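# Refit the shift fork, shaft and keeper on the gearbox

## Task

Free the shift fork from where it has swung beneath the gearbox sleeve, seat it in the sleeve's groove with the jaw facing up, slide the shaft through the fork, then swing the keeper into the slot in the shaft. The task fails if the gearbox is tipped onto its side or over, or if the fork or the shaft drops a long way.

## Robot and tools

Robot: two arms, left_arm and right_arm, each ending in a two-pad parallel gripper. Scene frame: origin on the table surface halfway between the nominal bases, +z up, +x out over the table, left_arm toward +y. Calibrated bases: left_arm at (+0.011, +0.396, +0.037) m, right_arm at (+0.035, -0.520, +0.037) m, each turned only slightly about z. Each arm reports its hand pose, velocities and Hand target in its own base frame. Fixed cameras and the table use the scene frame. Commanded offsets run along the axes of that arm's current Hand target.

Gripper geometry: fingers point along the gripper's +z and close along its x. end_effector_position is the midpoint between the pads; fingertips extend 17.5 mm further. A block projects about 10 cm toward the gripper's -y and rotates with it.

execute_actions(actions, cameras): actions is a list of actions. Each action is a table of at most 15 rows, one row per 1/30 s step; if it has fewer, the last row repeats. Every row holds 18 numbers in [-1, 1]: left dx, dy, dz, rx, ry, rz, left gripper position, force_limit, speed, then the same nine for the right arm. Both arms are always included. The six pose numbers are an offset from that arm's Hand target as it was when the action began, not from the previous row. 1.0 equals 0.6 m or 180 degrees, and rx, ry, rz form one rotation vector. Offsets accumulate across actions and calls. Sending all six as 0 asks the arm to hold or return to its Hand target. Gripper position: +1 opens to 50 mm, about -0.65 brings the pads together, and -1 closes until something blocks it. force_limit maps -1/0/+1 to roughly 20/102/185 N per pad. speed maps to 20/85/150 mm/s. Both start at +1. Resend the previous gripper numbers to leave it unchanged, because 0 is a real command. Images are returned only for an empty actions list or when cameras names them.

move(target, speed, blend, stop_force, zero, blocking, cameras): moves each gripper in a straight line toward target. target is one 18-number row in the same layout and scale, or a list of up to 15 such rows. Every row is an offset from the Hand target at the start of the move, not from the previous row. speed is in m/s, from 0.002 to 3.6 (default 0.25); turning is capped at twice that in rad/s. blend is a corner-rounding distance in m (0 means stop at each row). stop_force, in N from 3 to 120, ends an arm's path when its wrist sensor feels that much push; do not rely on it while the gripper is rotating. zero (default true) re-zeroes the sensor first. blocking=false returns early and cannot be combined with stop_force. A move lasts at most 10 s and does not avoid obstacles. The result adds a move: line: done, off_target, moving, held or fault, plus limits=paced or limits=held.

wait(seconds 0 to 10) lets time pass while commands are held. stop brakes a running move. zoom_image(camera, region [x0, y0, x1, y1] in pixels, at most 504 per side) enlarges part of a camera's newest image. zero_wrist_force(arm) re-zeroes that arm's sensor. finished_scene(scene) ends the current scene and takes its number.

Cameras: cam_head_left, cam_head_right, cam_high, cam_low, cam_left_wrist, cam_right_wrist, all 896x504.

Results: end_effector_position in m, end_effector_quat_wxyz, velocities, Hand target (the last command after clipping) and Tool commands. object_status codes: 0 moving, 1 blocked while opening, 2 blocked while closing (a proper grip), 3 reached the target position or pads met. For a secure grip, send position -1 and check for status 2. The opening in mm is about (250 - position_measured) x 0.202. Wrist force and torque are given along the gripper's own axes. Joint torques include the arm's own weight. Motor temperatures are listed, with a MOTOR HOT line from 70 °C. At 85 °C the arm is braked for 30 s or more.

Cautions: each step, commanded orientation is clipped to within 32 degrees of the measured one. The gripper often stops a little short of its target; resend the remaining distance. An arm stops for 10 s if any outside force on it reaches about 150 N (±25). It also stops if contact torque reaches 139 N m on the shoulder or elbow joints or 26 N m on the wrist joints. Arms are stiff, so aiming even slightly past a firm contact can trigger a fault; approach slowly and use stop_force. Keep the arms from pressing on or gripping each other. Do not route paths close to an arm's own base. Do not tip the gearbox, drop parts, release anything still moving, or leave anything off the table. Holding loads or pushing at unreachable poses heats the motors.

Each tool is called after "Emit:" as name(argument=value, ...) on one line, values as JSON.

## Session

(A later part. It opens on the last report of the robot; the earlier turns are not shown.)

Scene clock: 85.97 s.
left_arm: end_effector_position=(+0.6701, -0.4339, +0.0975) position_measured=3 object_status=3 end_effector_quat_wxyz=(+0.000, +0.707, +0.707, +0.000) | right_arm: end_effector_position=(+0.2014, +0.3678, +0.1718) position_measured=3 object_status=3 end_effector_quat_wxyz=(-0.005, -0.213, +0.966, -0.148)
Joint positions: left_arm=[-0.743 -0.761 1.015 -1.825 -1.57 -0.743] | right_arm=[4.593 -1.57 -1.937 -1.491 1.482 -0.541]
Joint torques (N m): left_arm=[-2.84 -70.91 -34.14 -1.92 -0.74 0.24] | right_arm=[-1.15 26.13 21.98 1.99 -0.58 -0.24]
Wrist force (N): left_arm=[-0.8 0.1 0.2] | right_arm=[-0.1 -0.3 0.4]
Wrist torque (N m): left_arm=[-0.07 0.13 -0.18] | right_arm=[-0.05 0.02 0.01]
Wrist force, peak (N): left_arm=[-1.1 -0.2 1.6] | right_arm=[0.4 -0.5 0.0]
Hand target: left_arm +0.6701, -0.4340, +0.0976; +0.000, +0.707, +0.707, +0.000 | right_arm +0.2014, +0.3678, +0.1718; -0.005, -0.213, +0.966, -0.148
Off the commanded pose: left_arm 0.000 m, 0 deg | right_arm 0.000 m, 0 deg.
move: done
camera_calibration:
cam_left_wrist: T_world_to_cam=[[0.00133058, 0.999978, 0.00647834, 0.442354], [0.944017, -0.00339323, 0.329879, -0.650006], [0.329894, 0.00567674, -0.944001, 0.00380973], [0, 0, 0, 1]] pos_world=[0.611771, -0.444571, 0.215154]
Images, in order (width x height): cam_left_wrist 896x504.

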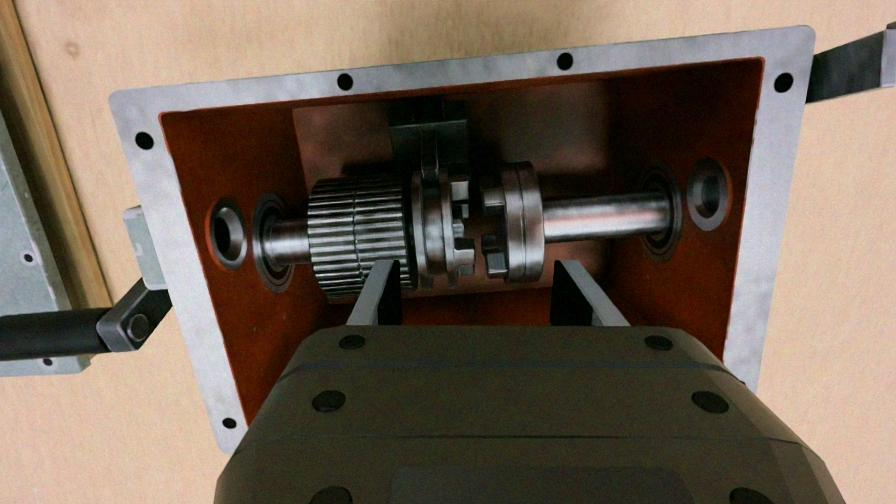

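Emit:
execute_actions(actions=[], cameras=["cam_high", "cam_low", "cam_head_right"])

Emit:
zoom_image(camera="cam_high", region=[290, 80, 390, 220])

Emit:
zoom_image(camera="cam_high", region=[480, 80, 620, 290])

Emit:
zoom_image(camera="cam_low", region=[360, 160, 460, 320])

Scene clock: 94.03 s.
left_arm: end_effector_position=(+0.6701, -0.4340, +0.0976) position_measured=3 object_status=3 end_effector_quat_wxyz=(+0.000, +0.707, +0.707, +0.000) | right_arm: end_effector_position=(+0.2014, +0.3678, +0.1718) position_measured=3 object_status=3 end_effector_quat_wxyz=(-0.005, -0.213, +0.966, -0.148)
Joint positions: left_arm=[-0.743 -0.761 1.015 -1.825 -1.57 -0.743] | right_arm=[4.593 -1.57 -1.937 -1.491 1.482 -0.541]
Joint velocities: within noise
Joint torques (N m): left_arm=[-7.87 -71.03 -35.35 -4.64 0.67 -1.7] | right_arm=[-1.65 25.51 22.5 1.97 -0.64 -0.27]
Motor temperatures (°C): left_arm=[38 28 30 41 45 38] | right_arm=[26 27 32 45 33 37]
Wrist force (N): left_arm=[-1.2 -0.4 0.4] | right_arm=[-0.1 -0.1 -0.2]
Wrist torque (N m): left_arm=[-0.14 0.19 -0.18] | right_arm=[-0.01 0.03 0.00]
Wrist force, peak (N): left_arm=[-1.5 -0.3 0.7] | right_arm=[-0.1 -0.5 -0.3]
Hand target: left_arm +0.6701, -0.4340, +0.0976; +0.000, +0.707, +0.707, +0.000 | right_arm +0.2014, +0.3678, +0.1718; -0.005, -0.213, +0.966, -0.148
Tool commands: left_gripper/position=+1.0 left_gripper/force_limit=+1.0 left_gripper/speed=+1.0 right_gripper/position=+1.0 right_gripper/force_limit=+1.0 right_gripper/speed=+1.0
Off the commanded pose: left_arm 0.000 m, 0 deg | right_arm 0.000 m, 0 deg.
Images, in order (width x height): cam_head_right 896x504, cam_high 896x504, cam_low 896x504.

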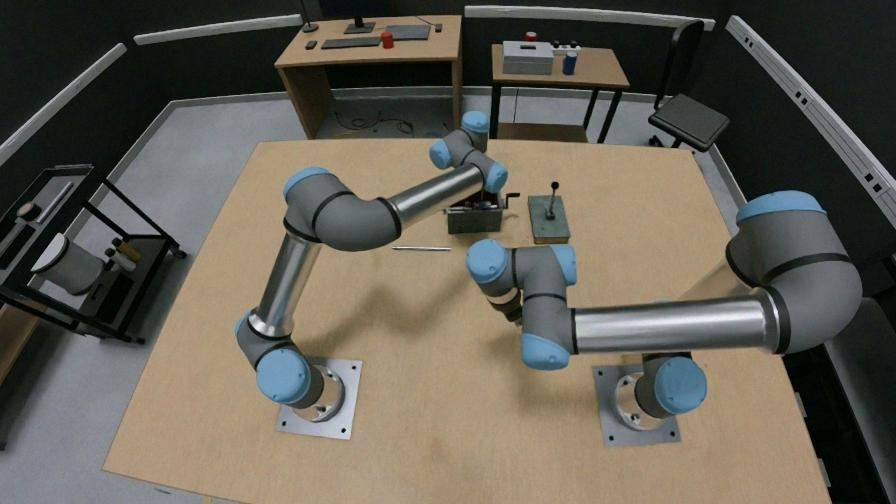

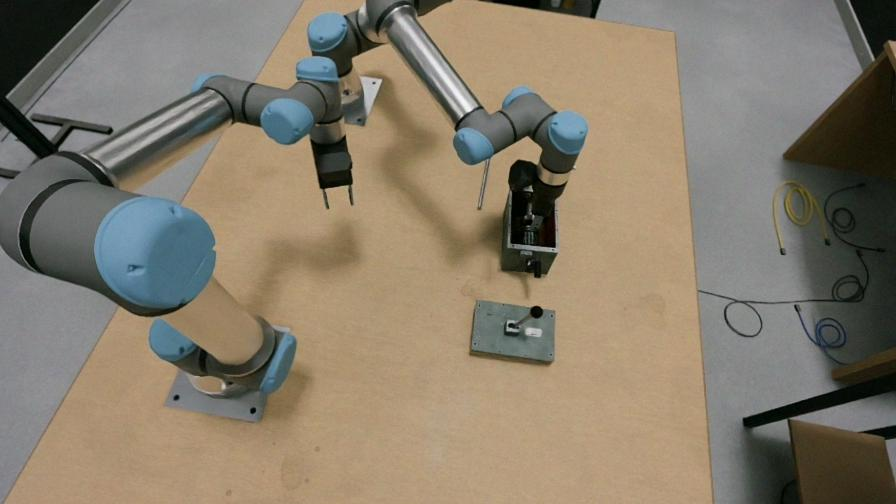

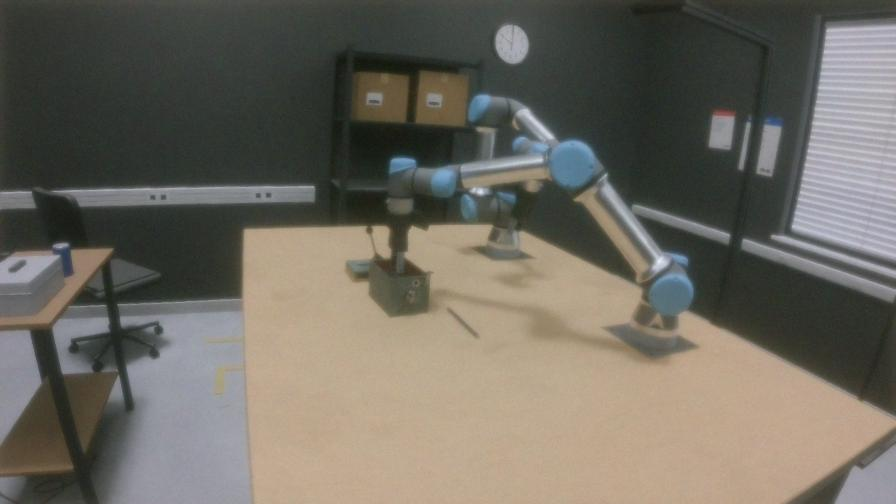

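Scaled by 3.600 from the camera's 896x504 image, which has a finer 1280x720 frame.

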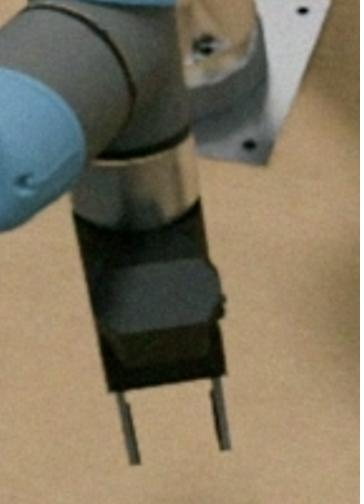

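Scaled by 2.400 from the camera's 896x504 image, which has a finer 1280x720 frame.

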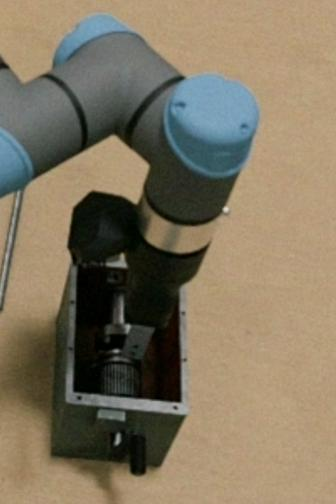

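Scaled by 3.150 from the camera's 896x504 image, which has a finer 1280x720 frame.

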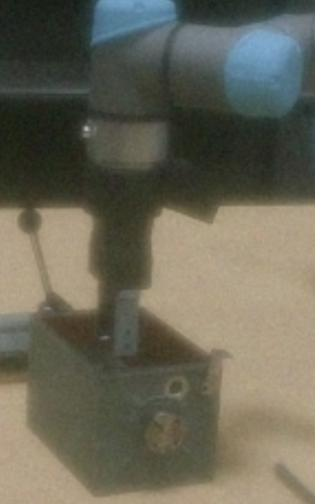

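Emit:
move(target=[[0, 0, -0.0833, 0, 0, 0, -0.6, 1, 0, 0, 0, 0, 0, 0, 0, 1, 1, 1], [-0.0077, -0.0573, -0.0723, -0.177, -0.177, 0.477, -0.6, 1, 0, 0, 0, 0, 0, 0, 0, 1, 1, 1], [-0.0077, -0.0573, 0.0112, -0.177, -0.177, 0.477, -0.6, 1, 0, 0, 0, 0, 0, 0, 0, 1, 1, 1]], speed=[0.3, 0.35, 0.15], blend=[0.02, 0.01, 0], cameras=["cam_left_wrist"])

Emit:
zoom_image(camera="cam_left_wrist", region=[380, 0, 580, 200])

Scene clock: 110.13 s.
left_arm: end_effector_position=(+0.6356, -0.4386, +0.0909) position_measured=242 object_status=3 end_effector_quat_wxyz=(+0.348, +0.938, +0.000, +0.000) | right_arm: end_effector_position=(+0.2014, +0.3678, +0.1718) position_measured=3 object_status=3 end_effector_quat_wxyz=(-0.005, -0.213, +0.966, -0.148)
Joint positions: left_arm=[-0.596 -0.859 1.518 -2.68 -2.14 0.842] | right_arm=[4.593 -1.57 -1.937 -1.491 1.482 -0.541]
Joint torques (N m): left_arm=[-7.14 -46.73 -30.84 -4.73 -2.92 0.38] | right_arm=[-1.12 25.65 22.13 1.92 -0.58 -0.42]
Wrist force (N): left_arm=[-0.3 0.0 -0.1] | right_arm=[0.0 -0.2 -0.2]
Wrist torque (N m): left_arm=[-0.05 0.06 0.13] | right_arm=[-0.03 -0.01 0.00]
Wrist force, peak (N): left_arm=[-0.6 -0.1 4.7] | right_arm=[0.0 -0.6 -0.1]
Hand target: left_arm +0.6357, -0.4386, +0.0908; +0.348, +0.938, +0.000, +0.000 | right_arm +0.2014, +0.3678, +0.1718; -0.005, -0.213, +0.966, -0.148
Off the commanded pose: left_arm 0.000 m, 0 deg | right_arm 0.000 m, 0 deg.
move: done
camera_calibration:
cam_left_wrist: T_world_to_cam=[[0.99998, 0.00249036, 0.00582465, -0.625153], [-0.0037909, -0.501406, 0.865204, -0.279963], [0.00507518, -0.865209, -0.501386, -0.206788], [0, 0, 0, 1]] pos_world=[0.625128, -0.317733, 0.142186]
Images, in order (width x height): cam_left_wrist 896x504.

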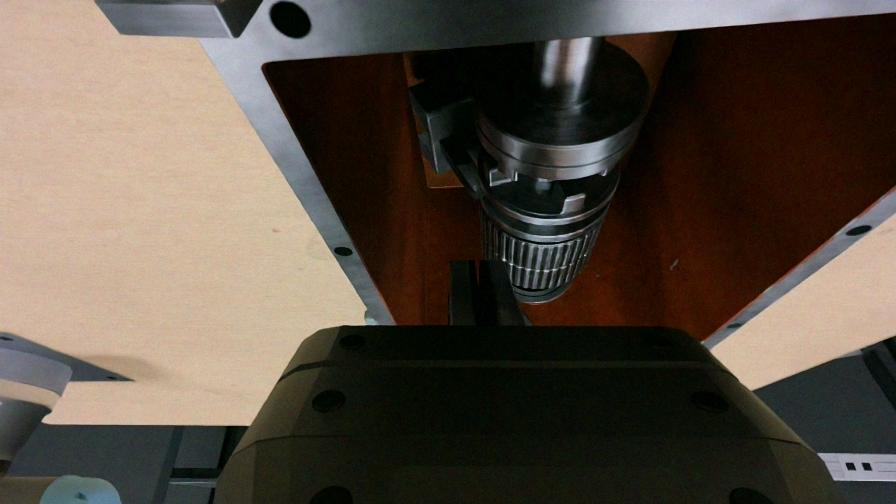

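Scaled by 2.520 from the camera's 896x504 image, which has a finer 1280x720 frame.

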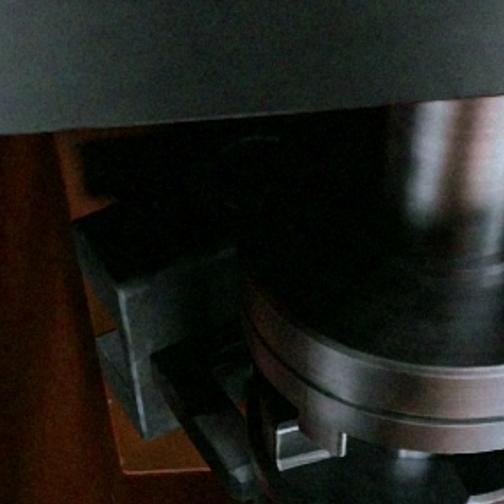

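Emit:
zoom_image(camera="cam_left_wrist", region=[400, 40, 500, 140])

Scaled by 5.040 from the camera's 896x504 image, which has a finer 1280x720 frame.

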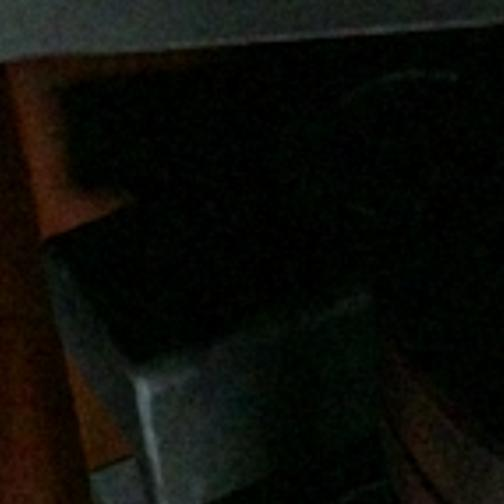

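Emit:
move(target=[[0, 0.1195, -0.1388, 0, 0, 0, 1, 1, 0, 0, 0, 0, 0, 0, 0, 1, 1, 1], [0.0248, 0.0562, -0.1917, 0.0137, -0.3404, 0.9168, 1, 1, 0, 0, 0, 0, 0, 0, 0, 1, 1, 1], [0.0248, -0.0417, -0.0782, 0.0137, -0.3404, 0.9168, 1, 1, 0, 0, 0, 0, 0, 0, 0, 1, 1, 1]], speed=[0.3, 0.5, 0.2], blend=[0.03, 0.02, 0], cameras=["cam_left_wrist", "cam_high"])

Scene clock: 128.57 s.
left_arm: end_effector_position=(+0.6506, -0.3891, +0.1103) position_measured=3 object_status=3 end_effector_quat_wxyz=(+0.002, -0.037, +0.999, +0.000) | right_arm: end_effector_position=(+0.2014, +0.3678, +0.1718) position_measured=3 object_status=3 end_effector_quat_wxyz=(-0.005, -0.213, +0.966, -0.148)
Joint positions: left_arm=[-0.717 -0.875 1.184 -1.882 -1.568 3.921] | right_arm=[4.593 -1.57 -1.937 -1.491 1.482 -0.541]
Joint torques (N m): left_arm=[8.23 -55.97 -15.81 -4.98 1.13 2.02] | right_arm=[-1.61 26.79 22.12 2.03 -0.65 -0.44]
Wrist force (N): left_arm=[-0.2 -0.9 0.8] | right_arm=[0.1 -0.4 0.2]
Wrist torque (N m): left_arm=[-0.20 0.05 -0.03] | right_arm=[-0.06 -0.01 0.00]
Wrist force, peak (N): left_arm=[-0.2 -3.2 3.5] | right_arm=[-0.3 -0.8 -0.1]
Hand target: left_arm +0.6505, -0.3891, +0.1101; +0.001, -0.037, +0.999, +0.001 | right_arm +0.2014, +0.3678, +0.1718; -0.005, -0.213, +0.966, -0.148
Off the commanded pose: left_arm 0.000 m, 0 deg | right_arm 0.000 m, 0 deg.
move: done
camera_calibration:
cam_left_wrist: T_world_to_cam=[[-0.997348, -0.0727324, 0.00244896, 0.630155], [-0.067844, 0.941436, 0.330295, 0.390194], [-0.0263287, 0.329253, -0.943875, 0.379693], [0, 0, 0, 1]] pos_world=[0.664953, -0.446525, 0.227961]
Images, in order (width x height): cam_high 896x504, cam_left_wrist 896x504.

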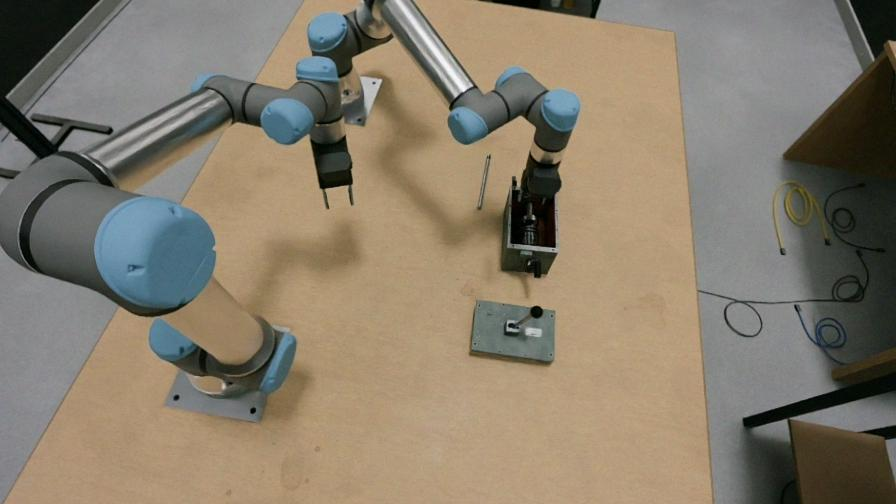

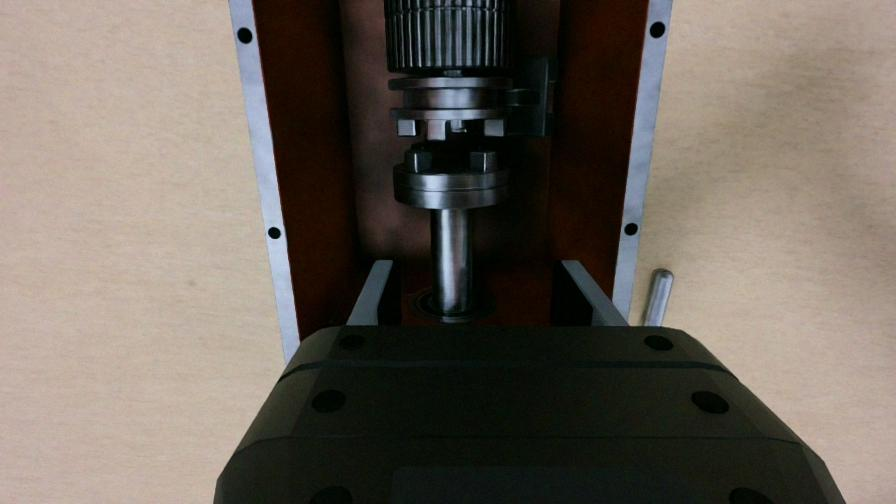

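Emit:
move(target=[[0, 0.005, 0.0833, 0, 0, 0, 1, 1, 0, 0, 0, 0, 0, 0, 0, 1, 1, 1], [0, 0.005, 0.1352, 0, 0, 0, 1, 1, 0, 0, 0, 0, 0, 0, 0, 1, 1, 1]], speed=[0.2, 0.06], blend=[0.005, 0], stop_force=8, cameras=["cam_left_wrist"])

Emit:
zoom_image(camera="cam_left_wrist", region=[480, 0, 680, 200])

Scene clock: 134.30 s.
left_arm: end_effector_position=(+0.6506, -0.3860, +0.0290) position_measured=3 object_status=3 end_effector_quat_wxyz=(+0.001, -0.037, +0.999, +0.001) | right_arm: end_effector_position=(+0.2014, +0.3678, +0.1718) position_measured=3 object_status=3 end_effector_quat_wxyz=(-0.005, -0.213, +0.966, -0.148)
Joint positions: left_arm=[-0.714 -0.801 1.277 -2.048 -1.568 3.924] | right_arm=[4.593 -1.57 -1.937 -1.491 1.482 -0.541]
Joint torques (N m): left_arm=[-5.78 -67.6 -33.54 -4.2 -0.63 -0.69] | right_arm=[-0.71 26.86 21.66 1.94 -0.59 -0.48]
Wrist force (N): left_arm=[-0.7 -0.4 0.7] | right_arm=[0.1 -0.2 -0.1]
Wrist torque (N m): left_arm=[-0.12 0.10 -0.11] | right_arm=[-0.02 -0.01 0.00]
Wrist force, peak (N): left_arm=[-0.5 -1.2 -2.8] | right_arm=[0.2 -0.7 0.1]
Hand target: left_arm +0.6506, -0.3860, +0.0290; +0.001, -0.037, +0.999, +0.001 | right_arm +0.2014, +0.3678, +0.1718; -0.005, -0.213, +0.966, -0.148
Off the commanded pose: left_arm 0.000 m, 0 deg | right_arm 0.000 m, 0 deg.
move: done
camera_calibration:
cam_left_wrist: T_world_to_cam=[[-0.997346, -0.0727628, 0.00253654, 0.630551], [-0.0678411, 0.941403, 0.33039, 0.414064], [-0.026428, 0.329341, -0.943841, 0.30213], [0, 0, 0, 1]] pos_world=[0.664953, -0.443425, 0.146761]
Images, in order (width x height): cam_left_wrist 896x504.

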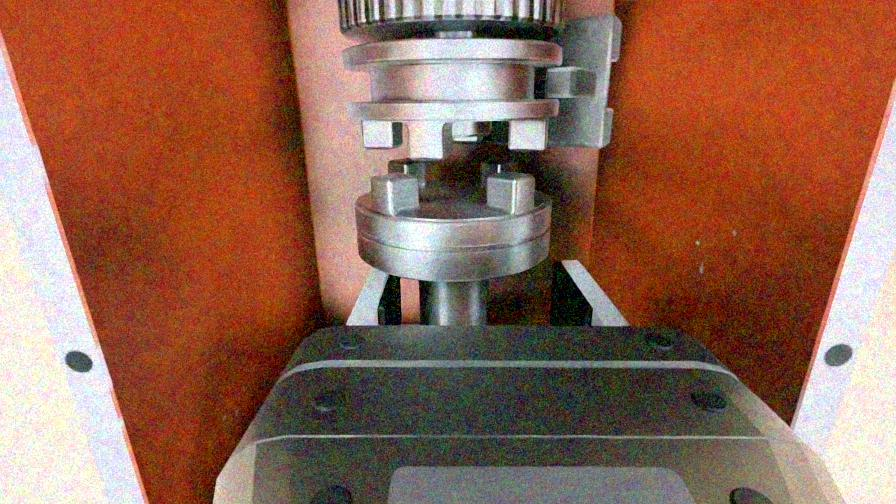

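Scaled by 2.520 from the camera's 896x504 image, which has a finer 1280x720 frame.

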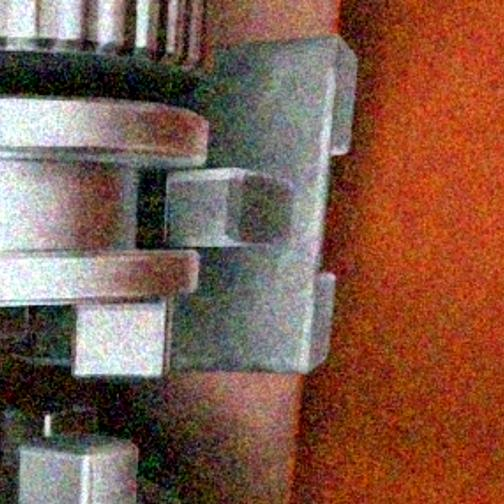

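Emit:
move(target=[-0.03, 0, 0, 0, 0, 0, 1, 1, 0, 0, 0, 0, 0, 0, 0, 1, 1, 1], speed=0.08, stop_force=8, cameras=["cam_left_wrist"])

Emit:
zoom_image(camera="cam_left_wrist", region=[240, 0, 500, 260])

Emit:
zoom_image(camera="cam_left_wrist", region=[560, 0, 760, 200])

Scene clock: 147.83 s.
left_arm: end_effector_position=(+0.6685, -0.3847, +0.0291) position_measured=3 object_status=3 end_effector_quat_wxyz=(+0.001, -0.037, +0.999, +0.001) | right_arm: end_effector_position=(+0.2014, +0.3678, +0.1718) position_measured=3 object_status=3 end_effector_quat_wxyz=(-0.005, -0.213, +0.966, -0.148)
Joint positions: left_arm=[-0.697 -0.768 1.215 -2.019 -1.568 3.941] | right_arm=[4.593 -1.57 -1.937 -1.491 1.482 -0.541]
Joint torques (N m): left_arm=[-7.61 -69.29 -15.55 -4.98 -1.15 -1.83] | right_arm=[-0.75 26.05 21.62 1.75 -0.68 -0.57]
Wrist force (N): left_arm=[-0.5 -0.3 0.5] | right_arm=[0.1 0.1 0.2]
Wrist torque (N m): left_arm=[-0.10 0.11 -0.13] | right_arm=[0.01 -0.02 0.00]
Wrist force, peak (N): left_arm=[-1.3 -0.7 0.5] | right_arm=[0.4 -0.6 0.0]
Hand target: left_arm +0.6685, -0.3846, +0.0291; +0.001, -0.037, +0.999, +0.001 | right_arm +0.2014, +0.3678, +0.1718; -0.005, -0.213, +0.966, -0.148
Off the commanded pose: left_arm 0.000 m, 0 deg | right_arm 0.000 m, 0 deg.
move: done
camera_calibration:
cam_left_wrist: T_world_to_cam=[[-0.997346, -0.0727628, 0.00253654, 0.648598], [-0.0678411, 0.941403, 0.33039, 0.414062], [-0.026428, 0.329341, -0.943841, 0.302178], [0, 0, 0, 1]] pos_world=[0.682953, -0.442125, 0.146761]
Images, in order (width x height): cam_left_wrist 896x504.

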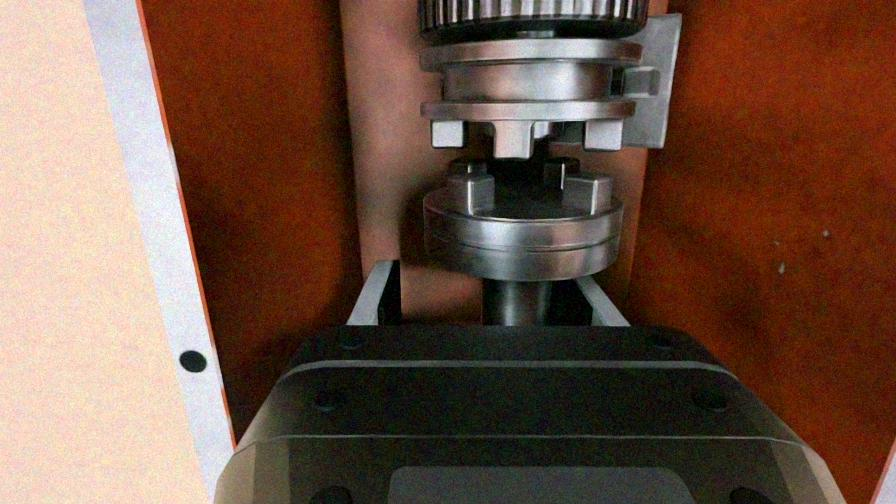

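Scaled by 1.938 from the camera's 896x504 image, which has a finer 1280x720 frame.

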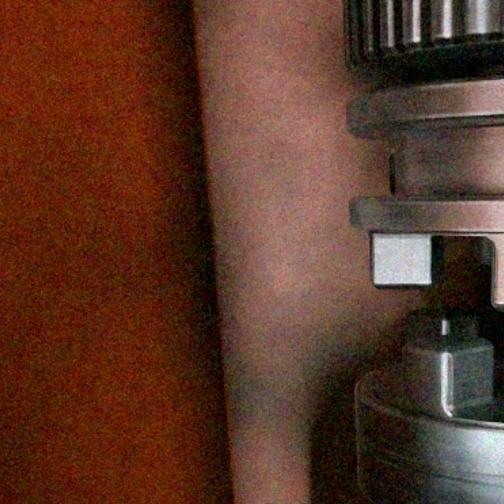

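Scaled by 2.520 from the camera's 896x504 image, which has a finer 1280x720 frame.

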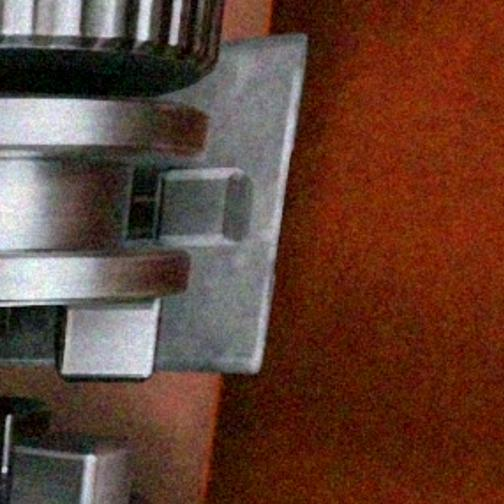

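Emit:
move(target=[[0, 0, -0.2167, 0, 0, 0, 1, 1, 0, 0, 0, 0, 0, 0, 0, 1, 1, 1], [0.0492, 0.0853, -0.2967, 0, 0.3164, -0.9252, -0.6, 1, 0, 0, 0, 0, 0, 0, 0, 1, 1, 1]], speed=[0.3, 0.5], blend=[0.03, 0], cameras=["cam_left_wrist"])

Emit:
zoom_image(camera="cam_left_wrist", region=[330, 0, 630, 260])

Scene clock: 173.37 s.
left_arm: end_effector_position=(+0.6347, -0.3360, +0.2071) position_measured=242 object_status=0 end_effector_quat_wxyz=(+0.323, +0.946, +0.000, +0.013) | right_arm: end_effector_position=(+0.2014, +0.3678, +0.1718) position_measured=3 object_status=3 end_effector_quat_wxyz=(-0.005, -0.213, +0.966, -0.148)
Joint positions: left_arm=[-0.481 -1.105 1.542 -2.376 -2.129 0.983] | right_arm=[4.593 -1.57 -1.937 -1.491 1.482 -0.541]
Joint torques (N m): left_arm=[6.96 -37.58 -27.1 -5.52 -0.68 -2.03] | right_arm=[-0.68 26.54 21.91 1.89 -0.77 -0.6]
Wrist force (N): left_arm=[-0.3 -0.2 0.0] | right_arm=[-0.1 -0.3 0.0]
Wrist torque (N m): left_arm=[-0.09 0.06 -0.03] | right_arm=[-0.03 0.01 0.01]
Wrist force, peak (N): left_arm=[-0.5 -0.6 4.6] | right_arm=[0.0 -0.5 0.2]
Hand target: left_arm +0.6347, -0.3360, +0.2070; +0.323, +0.946, +0.000, +0.013 | right_arm +0.2014, +0.3678, +0.1718; -0.005, -0.213, +0.966, -0.148
Off the commanded pose: left_arm 0.000 m, 0 deg | right_arm 0.000 m, 0 deg.
move: done
camera_calibration:
cam_left_wrist: T_world_to_cam=[[0.999468, 0.010571, 0.0308549, -0.627306], [-0.0200682, -0.546426, 0.837267, -0.328072], [0.0257106, -0.837441, -0.545923, -0.0542303], [0, 0, 0, 1]] pos_world=[0.621783, -0.21805, 0.264433]
Images, in order (width x height): cam_left_wrist 896x504.

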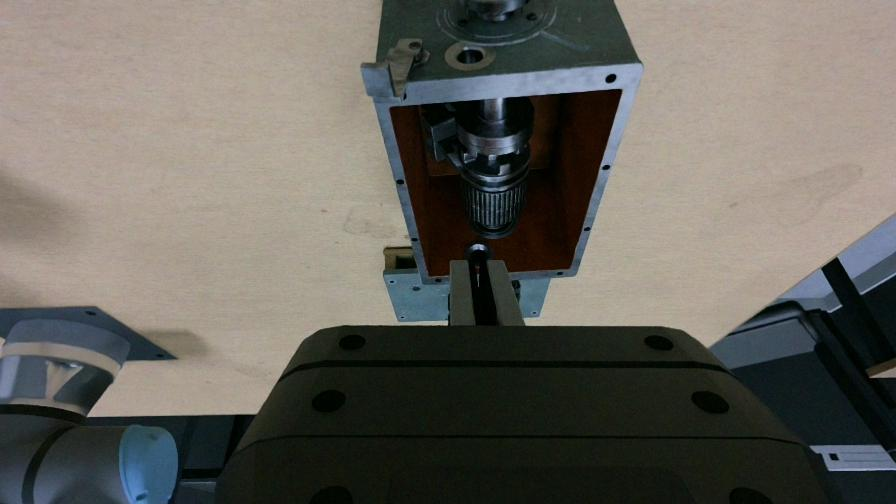

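Scaled by 1.680 from the camera's 896x504 image, which has a finer 1280x720 frame.

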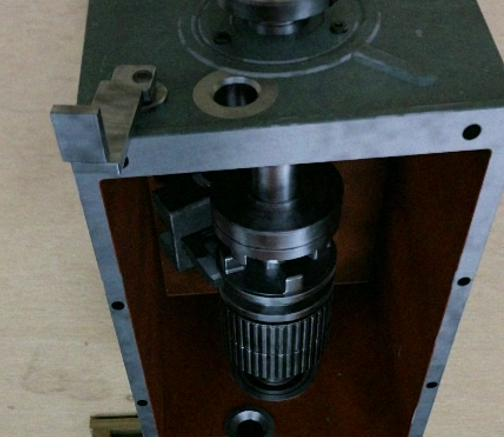

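Emit:
move(target=[[0, 0, 0, 0, 0, 0, -0.6, 1, 0, 0, 0, 0, 0, 0, 0, 1, 1, 0]], speed=0.3, cameras=[])

Scene clock: 174.57 s.
left_arm: end_effector_position=(+0.6347, -0.3360, +0.2071) position_measured=242 object_status=3 end_effector_quat_wxyz=(+0.323, +0.946, +0.000, +0.013) | right_arm: end_effector_position=(+0.2014, +0.3678, +0.1718) position_measured=3 object_status=3 end_effector_quat_wxyz=(-0.005, -0.213, +0.966, -0.148)
Joint positions: left_arm=[-0.481 -1.105 1.542 -2.376 -2.129 0.983] | right_arm=[4.593 -1.57 -1.937 -1.491 1.482 -0.541]
Joint torques (N m): left_arm=[6.24 -37.3 -22.75 -5.1 -0.76 -2] | right_arm=[-1.79 25.94 22.57 1.88 -0.64 -0.59]
Wrist force (N): left_arm=[-0.3 0.2 -0.1] | right_arm=[0.0 -0.1 0.1]
Wrist torque (N m): left_arm=[-0.04 0.06 -0.02] | right_arm=[-0.01 0.01 0.00]
Wrist force, peak (N): left_arm=[-0.6 -0.1 -0.2] | right_arm=[-0.2 -0.6 0.1]
Hand target: left_arm +0.6347, -0.3360, +0.2070; +0.323, +0.946, +0.000, +0.013 | right_arm +0.2014, +0.3678, +0.1718; -0.005, -0.213, +0.966, -0.148
Off the commanded pose: left_arm 0.000 m, 0 deg | right_arm 0.000 m, 0 deg.
move: done
No camera images: "cameras" was empty.

Emit:
move(target=[[0, 0, 0, 0, 0, 0, -0.6, 1, 0, -0.7172, -0.2352, -0.1215, -0.067, -0.0746, -0.3718, 1, 1, 0]], speed=0.35, cameras=["cam_right_wrist", "cam_high", "cam_left_wrist"])

Scene clock: 178.13 s.
left_arm: end_effector_position=(+0.6347, -0.3360, +0.2070) position_measured=242 object_status=3 end_effector_quat_wxyz=(+0.323, +0.946, +0.000, +0.013) | right_arm: end_effector_position=(+0.6470, +0.4433, +0.2507) position_measured=3 object_status=3 end_effector_quat_wxyz=(+0.000, +0.721, -0.693, +0.000)
Joint positions: left_arm=[-0.481 -1.105 1.542 -2.376 -2.129 0.983] | right_arm=[3.913 -2.296 -0.771 -1.645 1.57 -2.411]
Joint torques (N m): left_arm=[7.39 -38.08 -15.46 -4.74 -0.54 -1.89] | right_arm=[-6.55 52.99 33.27 1.96 -1.28 -1.4]
Wrist force (N): left_arm=[-0.1 -0.2 0.3] | right_arm=[0.7 -0.6 -0.4]
Wrist torque (N m): left_arm=[-0.10 0.04 -0.03] | right_arm=[0.08 -0.12 -0.21]
Wrist force, peak (N): left_arm=[-0.8 -0.2 0.0] | right_arm=[0.9 -4.2 -0.6]
Hand target: left_arm +0.6347, -0.3360, +0.2070; +0.323, +0.946, +0.000, +0.013 | right_arm +0.6470, +0.4432, +0.2507; +0.000, +0.721, -0.693, +0.000
Off the commanded pose: left_arm 0.000 m, 0 deg | right_arm 0.000 m, 0 deg.
move: done
camera_calibration:
cam_left_wrist: T_world_to_cam=[[0.999468, 0.010571, 0.0308549, -0.627306], [-0.0200682, -0.546426, 0.837267, -0.328072], [0.0257106, -0.837441, -0.545923, -0.0542303], [0, 0, 0, 1]] pos_world=[0.621783, -0.21805, 0.264433]
cam_right_wrist: T_world_to_cam=[[0.04192, -0.99888, 0.0219391, 0.414621], [-0.944452, -0.0324527, 0.327042, 0.564768], [-0.325964, -0.0344301, -0.944755, 0.591735], [0, 0, 0, 1]] pos_world=[0.7089, 0.452859, 0.365245]
Images, in order (width x height): cam_high 896x504, cam_left_wrist 896x504, cam_right_wrist 896x504.

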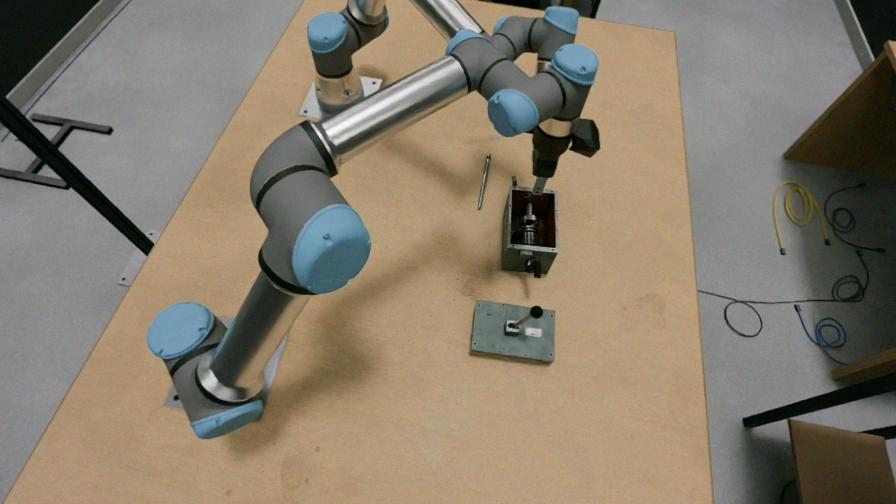

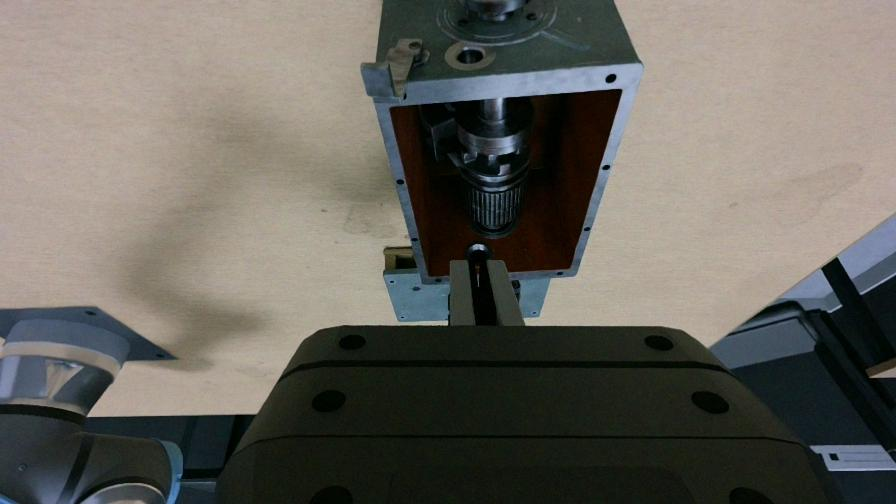

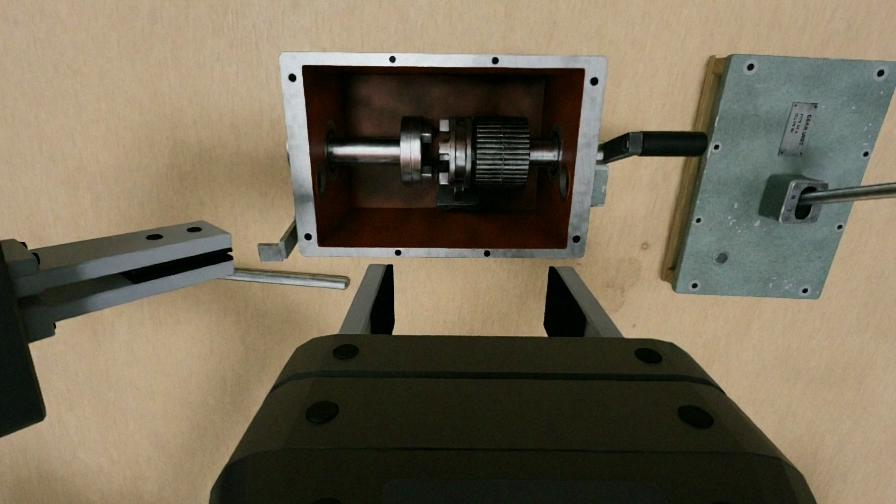

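Emit:
move(target=[[0, 0, 0, 0, 0, 0, -0.6, 1, 0, 0.0102, 0.0245, 0.2345, -0.0222, 0, 0.0012, 1, 1, 0]], speed=0.2, cameras=["cam_right_wrist", "cam_left_wrist"])

Scene clock: 184.47 s.
left_arm: end_effector_position=(+0.6347, -0.3360, +0.2070) position_measured=242 object_status=3 end_effector_quat_wxyz=(+0.323, +0.946, +0.000, +0.013) | right_arm: end_effector_position=(+0.6327, +0.4364, +0.1100) position_measured=3 object_status=3 end_effector_quat_wxyz=(+0.025, +0.720, -0.694, -0.024)
Joint positions: left_arm=[-0.481 -1.105 1.542 -2.376 -2.129 0.983] | right_arm=[3.904 -2.331 -1.061 -1.373 1.616 -2.417]
Joint torques (N m): left_arm=[6.12 -38.15 -16.77 -4.05 -0.55 -2.02] | right_arm=[3.48 61.11 17.62 4.73 -2 1.35]
Wrist force (N): left_arm=[-0.6 0.3 -0.4] | right_arm=[0.9 -0.5 -0.9]
Wrist torque (N m): left_arm=[-0.01 0.11 -0.03] | right_arm=[0.05 -0.15 -0.18]
Wrist force, peak (N): left_arm=[-0.6 0.3 -0.4] | right_arm=[0.7 -0.6 -3.7]
Hand target: left_arm +0.6347, -0.3360, +0.2070; +0.323, +0.946, +0.000, +0.013 | right_arm +0.6327, +0.4364, +0.1100; +0.025, +0.720, -0.694, -0.024
Off the commanded pose: left_arm 0.000 m, 0 deg | right_arm 0.000 m, 0 deg.
move: done
camera_calibration:
cam_left_wrist: T_world_to_cam=[[0.999468, 0.010571, 0.0308549, -0.627306], [-0.0200682, -0.546426, 0.837267, -0.328072], [0.0257106, -0.837441, -0.545923, -0.0542303], [0, 0, 0, 1]] pos_world=[0.621783, -0.21805, 0.264433]
cam_right_wrist: T_world_to_cam=[[0.0396253, -0.998968, 0.0221849, 0.412874], [-0.919383, -0.0277545, 0.392382, 0.571913], [-0.391362, -0.0359447, -0.919535, 0.493214], [0, 0, 0, 1]] pos_world=[0.702472, 0.446049, 0.219959]
Images, in order (width x height): cam_left_wrist 896x504, cam_right_wrist 896x504.

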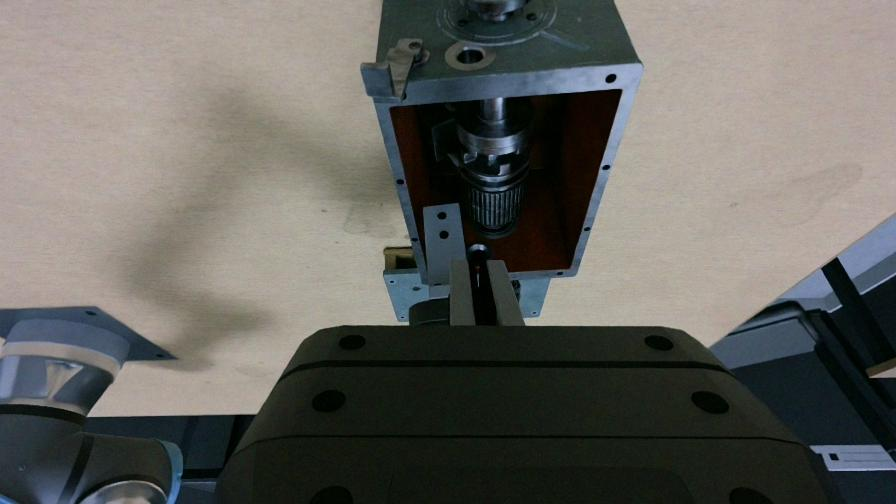

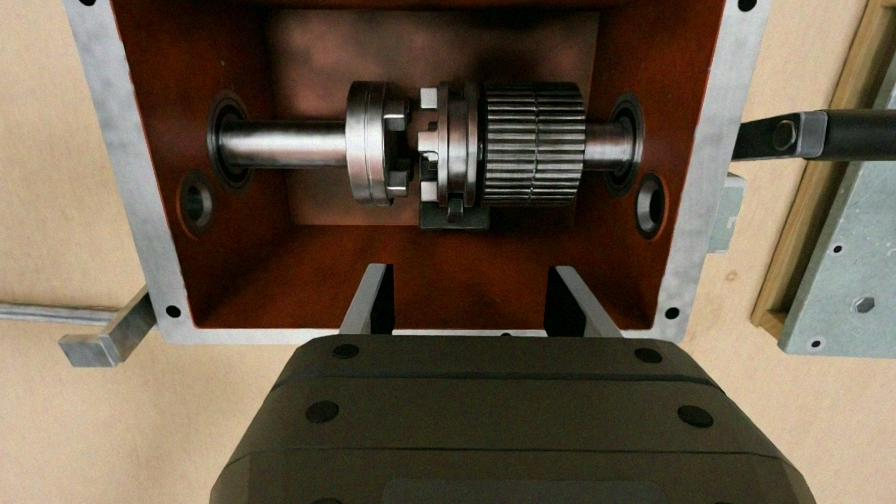

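Emit:
move(target=[[0, 0, 0, 0, 0, 0, -0.6, 1, 0, -0.003, 0, 0.0833, 0, 0, 0, 1, 1, 0]], speed=0.1, stop_force=8, cameras=["cam_right_wrist", "cam_left_wrist"])

Emit:
zoom_image(camera="cam_left_wrist", region=[370, 80, 570, 300])

Scene clock: 188.00 s.
left_arm: end_effector_position=(+0.6347, -0.3360, +0.2070) position_measured=242 object_status=3 end_effector_quat_wxyz=(+0.323, +0.946, +0.000, +0.013) | right_arm: end_effector_position=(+0.6292, +0.4381, +0.0601) position_measured=3 object_status=3 end_effector_quat_wxyz=(+0.025, +0.720, -0.694, -0.024)
Joint positions: left_arm=[-0.481 -1.105 1.542 -2.376 -2.129 0.983] | right_arm=[3.909 -2.365 -1.133 -1.267 1.616 -2.412]
Joint torques (N m): left_arm=[6.84 -38.58 -16.72 -3.67 -0.48 -1.92] | right_arm=[-6.47 70.59 19.57 5.07 1.66 -1.25]
Wrist force (N): left_arm=[-0.3 -0.3 0.2] | right_arm=[0.6 -0.6 -1.1]
Wrist torque (N m): left_arm=[-0.11 0.05 -0.03] | right_arm=[-0.02 -0.14 -0.41]
Wrist force, peak (N): left_arm=[-0.5 -0.1 -0.5] | right_arm=[0.8 -0.4 -2.8]
Hand target: left_arm +0.6347, -0.3360, +0.2070; +0.323, +0.946, +0.000, +0.013 | right_arm +0.6292, +0.4380, +0.0601; +0.025, +0.720, -0.694, -0.024
Off the commanded pose: left_arm 0.000 m, 0 deg | right_arm 0.000 m, 0 deg.
move: done
camera_calibration:
cam_left_wrist: T_world_to_cam=[[0.999468, 0.010571, 0.0308549, -0.627306], [-0.0200682, -0.546426, 0.837267, -0.328072], [0.0257106, -0.837441, -0.545923, -0.0542303], [0, 0, 0, 1]] pos_world=[0.621783, -0.21805, 0.264433]
cam_right_wrist: T_world_to_cam=[[0.039586, -0.998972, 0.0220969, 0.415864], [-0.91942, -0.0277562, 0.392295, 0.588403], [-0.391279, -0.0358458, -0.919574, 0.445832], [0, 0, 0, 1]] pos_world=[0.698972, 0.44775, 0.169959]
Images, in order (width x height): cam_left_wrist 896x504, cam_right_wrist 896x504.

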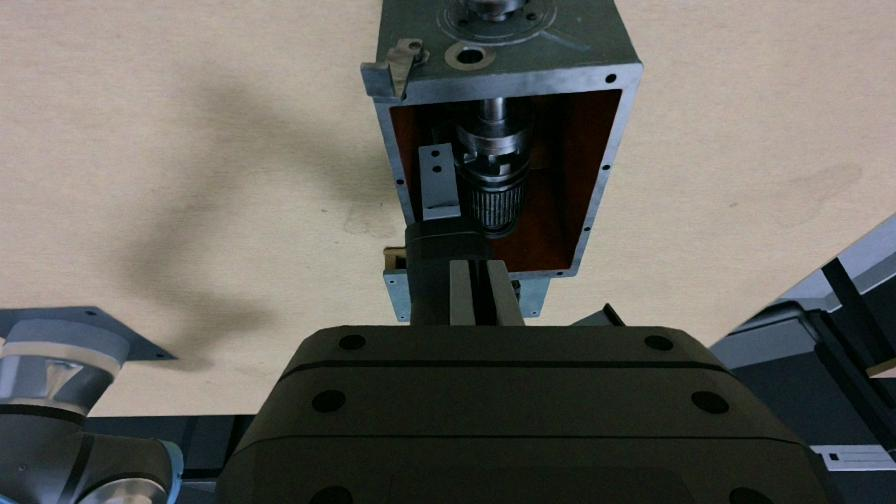

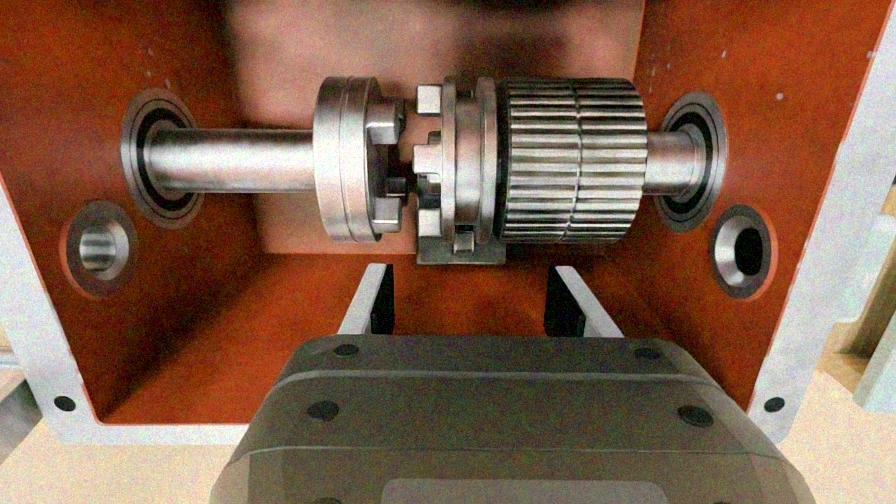

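Scaled by 2.291 from the camera's 896x504 image, which has a finer 1280x720 frame.

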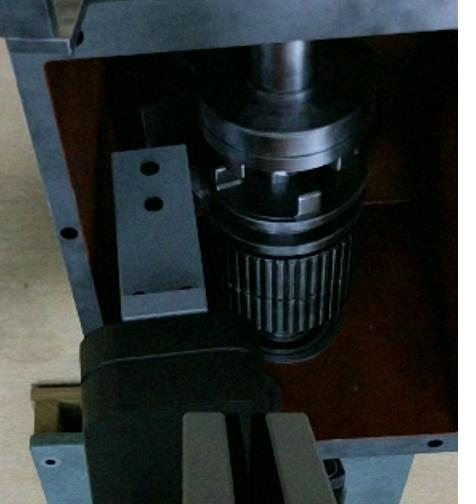

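Emit:
move(target=[[0, 0, 0, 0, 0, 0, -0.6, 1, 0, -0.0014, 0.0007, 0.0216, -0.0361, 0, 0, 1, 1, 0]], speed=0.06, stop_force=8, cameras=["cam_right_wrist", "cam_left_wrist"])

Emit:
zoom_image(camera="cam_right_wrist", region=[340, 180, 620, 340])

Emit:
zoom_image(camera="cam_left_wrist", region=[370, 80, 570, 260])

Scene clock: 217.33 s.
left_arm: end_effector_position=(+0.6347, -0.3360, +0.2070) position_measured=242 object_status=3 end_effector_quat_wxyz=(+0.323, +0.946, +0.000, +0.013) | right_arm: end_effector_position=(+0.6278, +0.4388, +0.0472) position_measured=3 object_status=3 end_effector_quat_wxyz=(+0.066, +0.717, -0.691, -0.063)
Joint positions: left_arm=[-0.481 -1.105 1.542 -2.376 -2.129 0.983] | right_arm=[3.886 -2.436 -1.023 -1.393 1.689 -2.442]
Joint torques (N m): left_arm=[6.23 -38.08 -16.55 -3.22 -0.41 -1.9] | right_arm=[4.66 73.62 21.53 3.68 -1.85 1.47]
Wrist force (N): left_arm=[-0.5 0.0 0.1] | right_arm=[1.1 -0.9 -0.5]
Wrist torque (N m): left_arm=[-0.06 0.08 -0.03] | right_arm=[-0.01 -0.14 -0.19]
Wrist force, peak (N): left_arm=[-0.7 0.4 0.1] | right_arm=[0.5 -0.9 -1.4]
Hand target: left_arm +0.6347, -0.3360, +0.2070; +0.323, +0.946, +0.000, +0.013 | right_arm +0.6278, +0.4388, +0.0472; +0.066, +0.717, -0.691, -0.063
Off the commanded pose: left_arm 0.000 m, 0 deg | right_arm 0.000 m, 0 deg.
move: done
camera_calibration:
cam_left_wrist: T_world_to_cam=[[0.999468, 0.010571, 0.0308549, -0.627306], [-0.0200682, -0.546426, 0.837267, -0.328072], [0.0257106, -0.837441, -0.545923, -0.0542303], [0, 0, 0, 1]] pos_world=[0.621783, -0.21805, 0.264433]
cam_right_wrist: T_world_to_cam=[[0.0420189, -0.998883, 0.0216267, 0.415408], [-0.869132, -0.0258674, 0.493903, 0.555064], [-0.492791, -0.0395497, -0.869248, 0.496457], [0, 0, 0, 1]] pos_world=[0.709618, 0.448937, 0.148413]
Images, in order (width x height): cam_left_wrist 896x504, cam_right_wrist 896x504.

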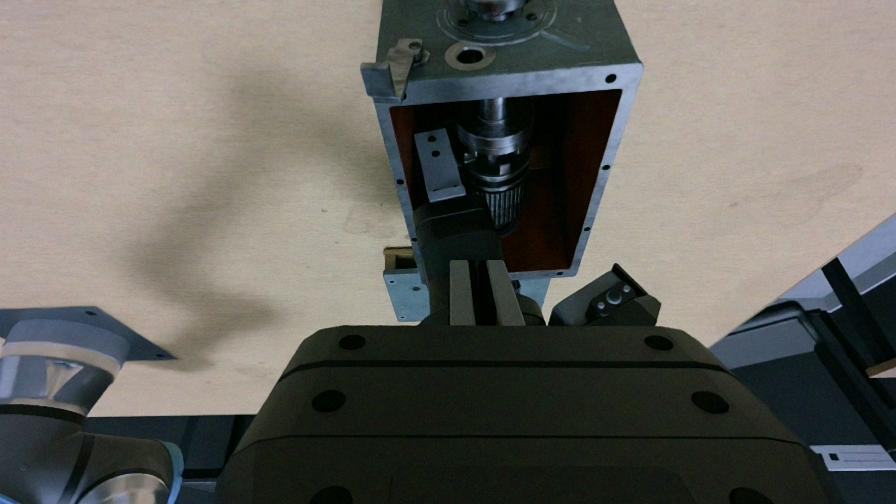

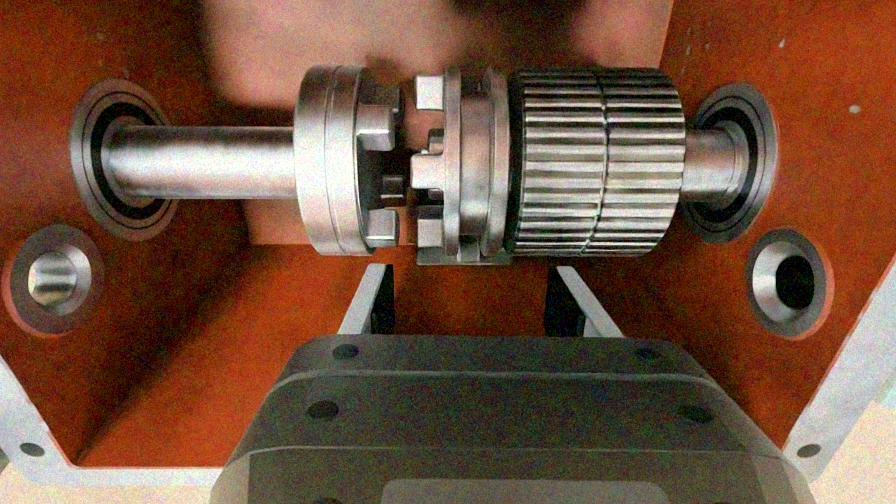

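Scaled by 1.800 from the camera's 896x504 image, which has a finer 1280x720 frame.

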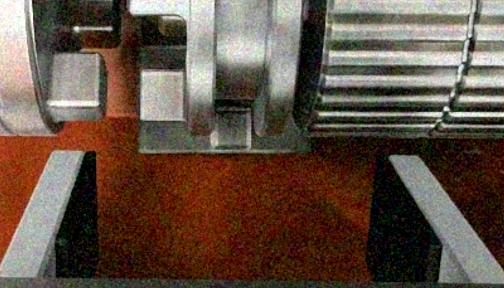

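Scaled by 2.520 from the camera's 896x504 image, which has a finer 1280x720 frame.

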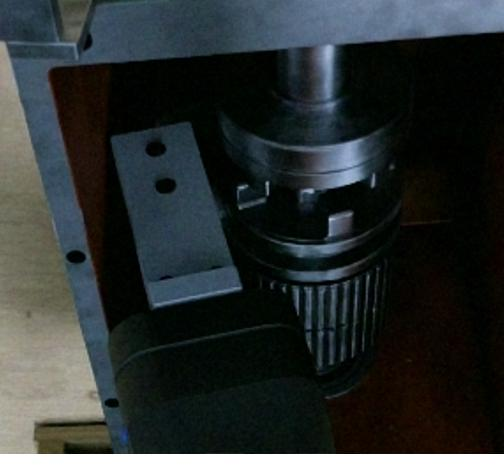

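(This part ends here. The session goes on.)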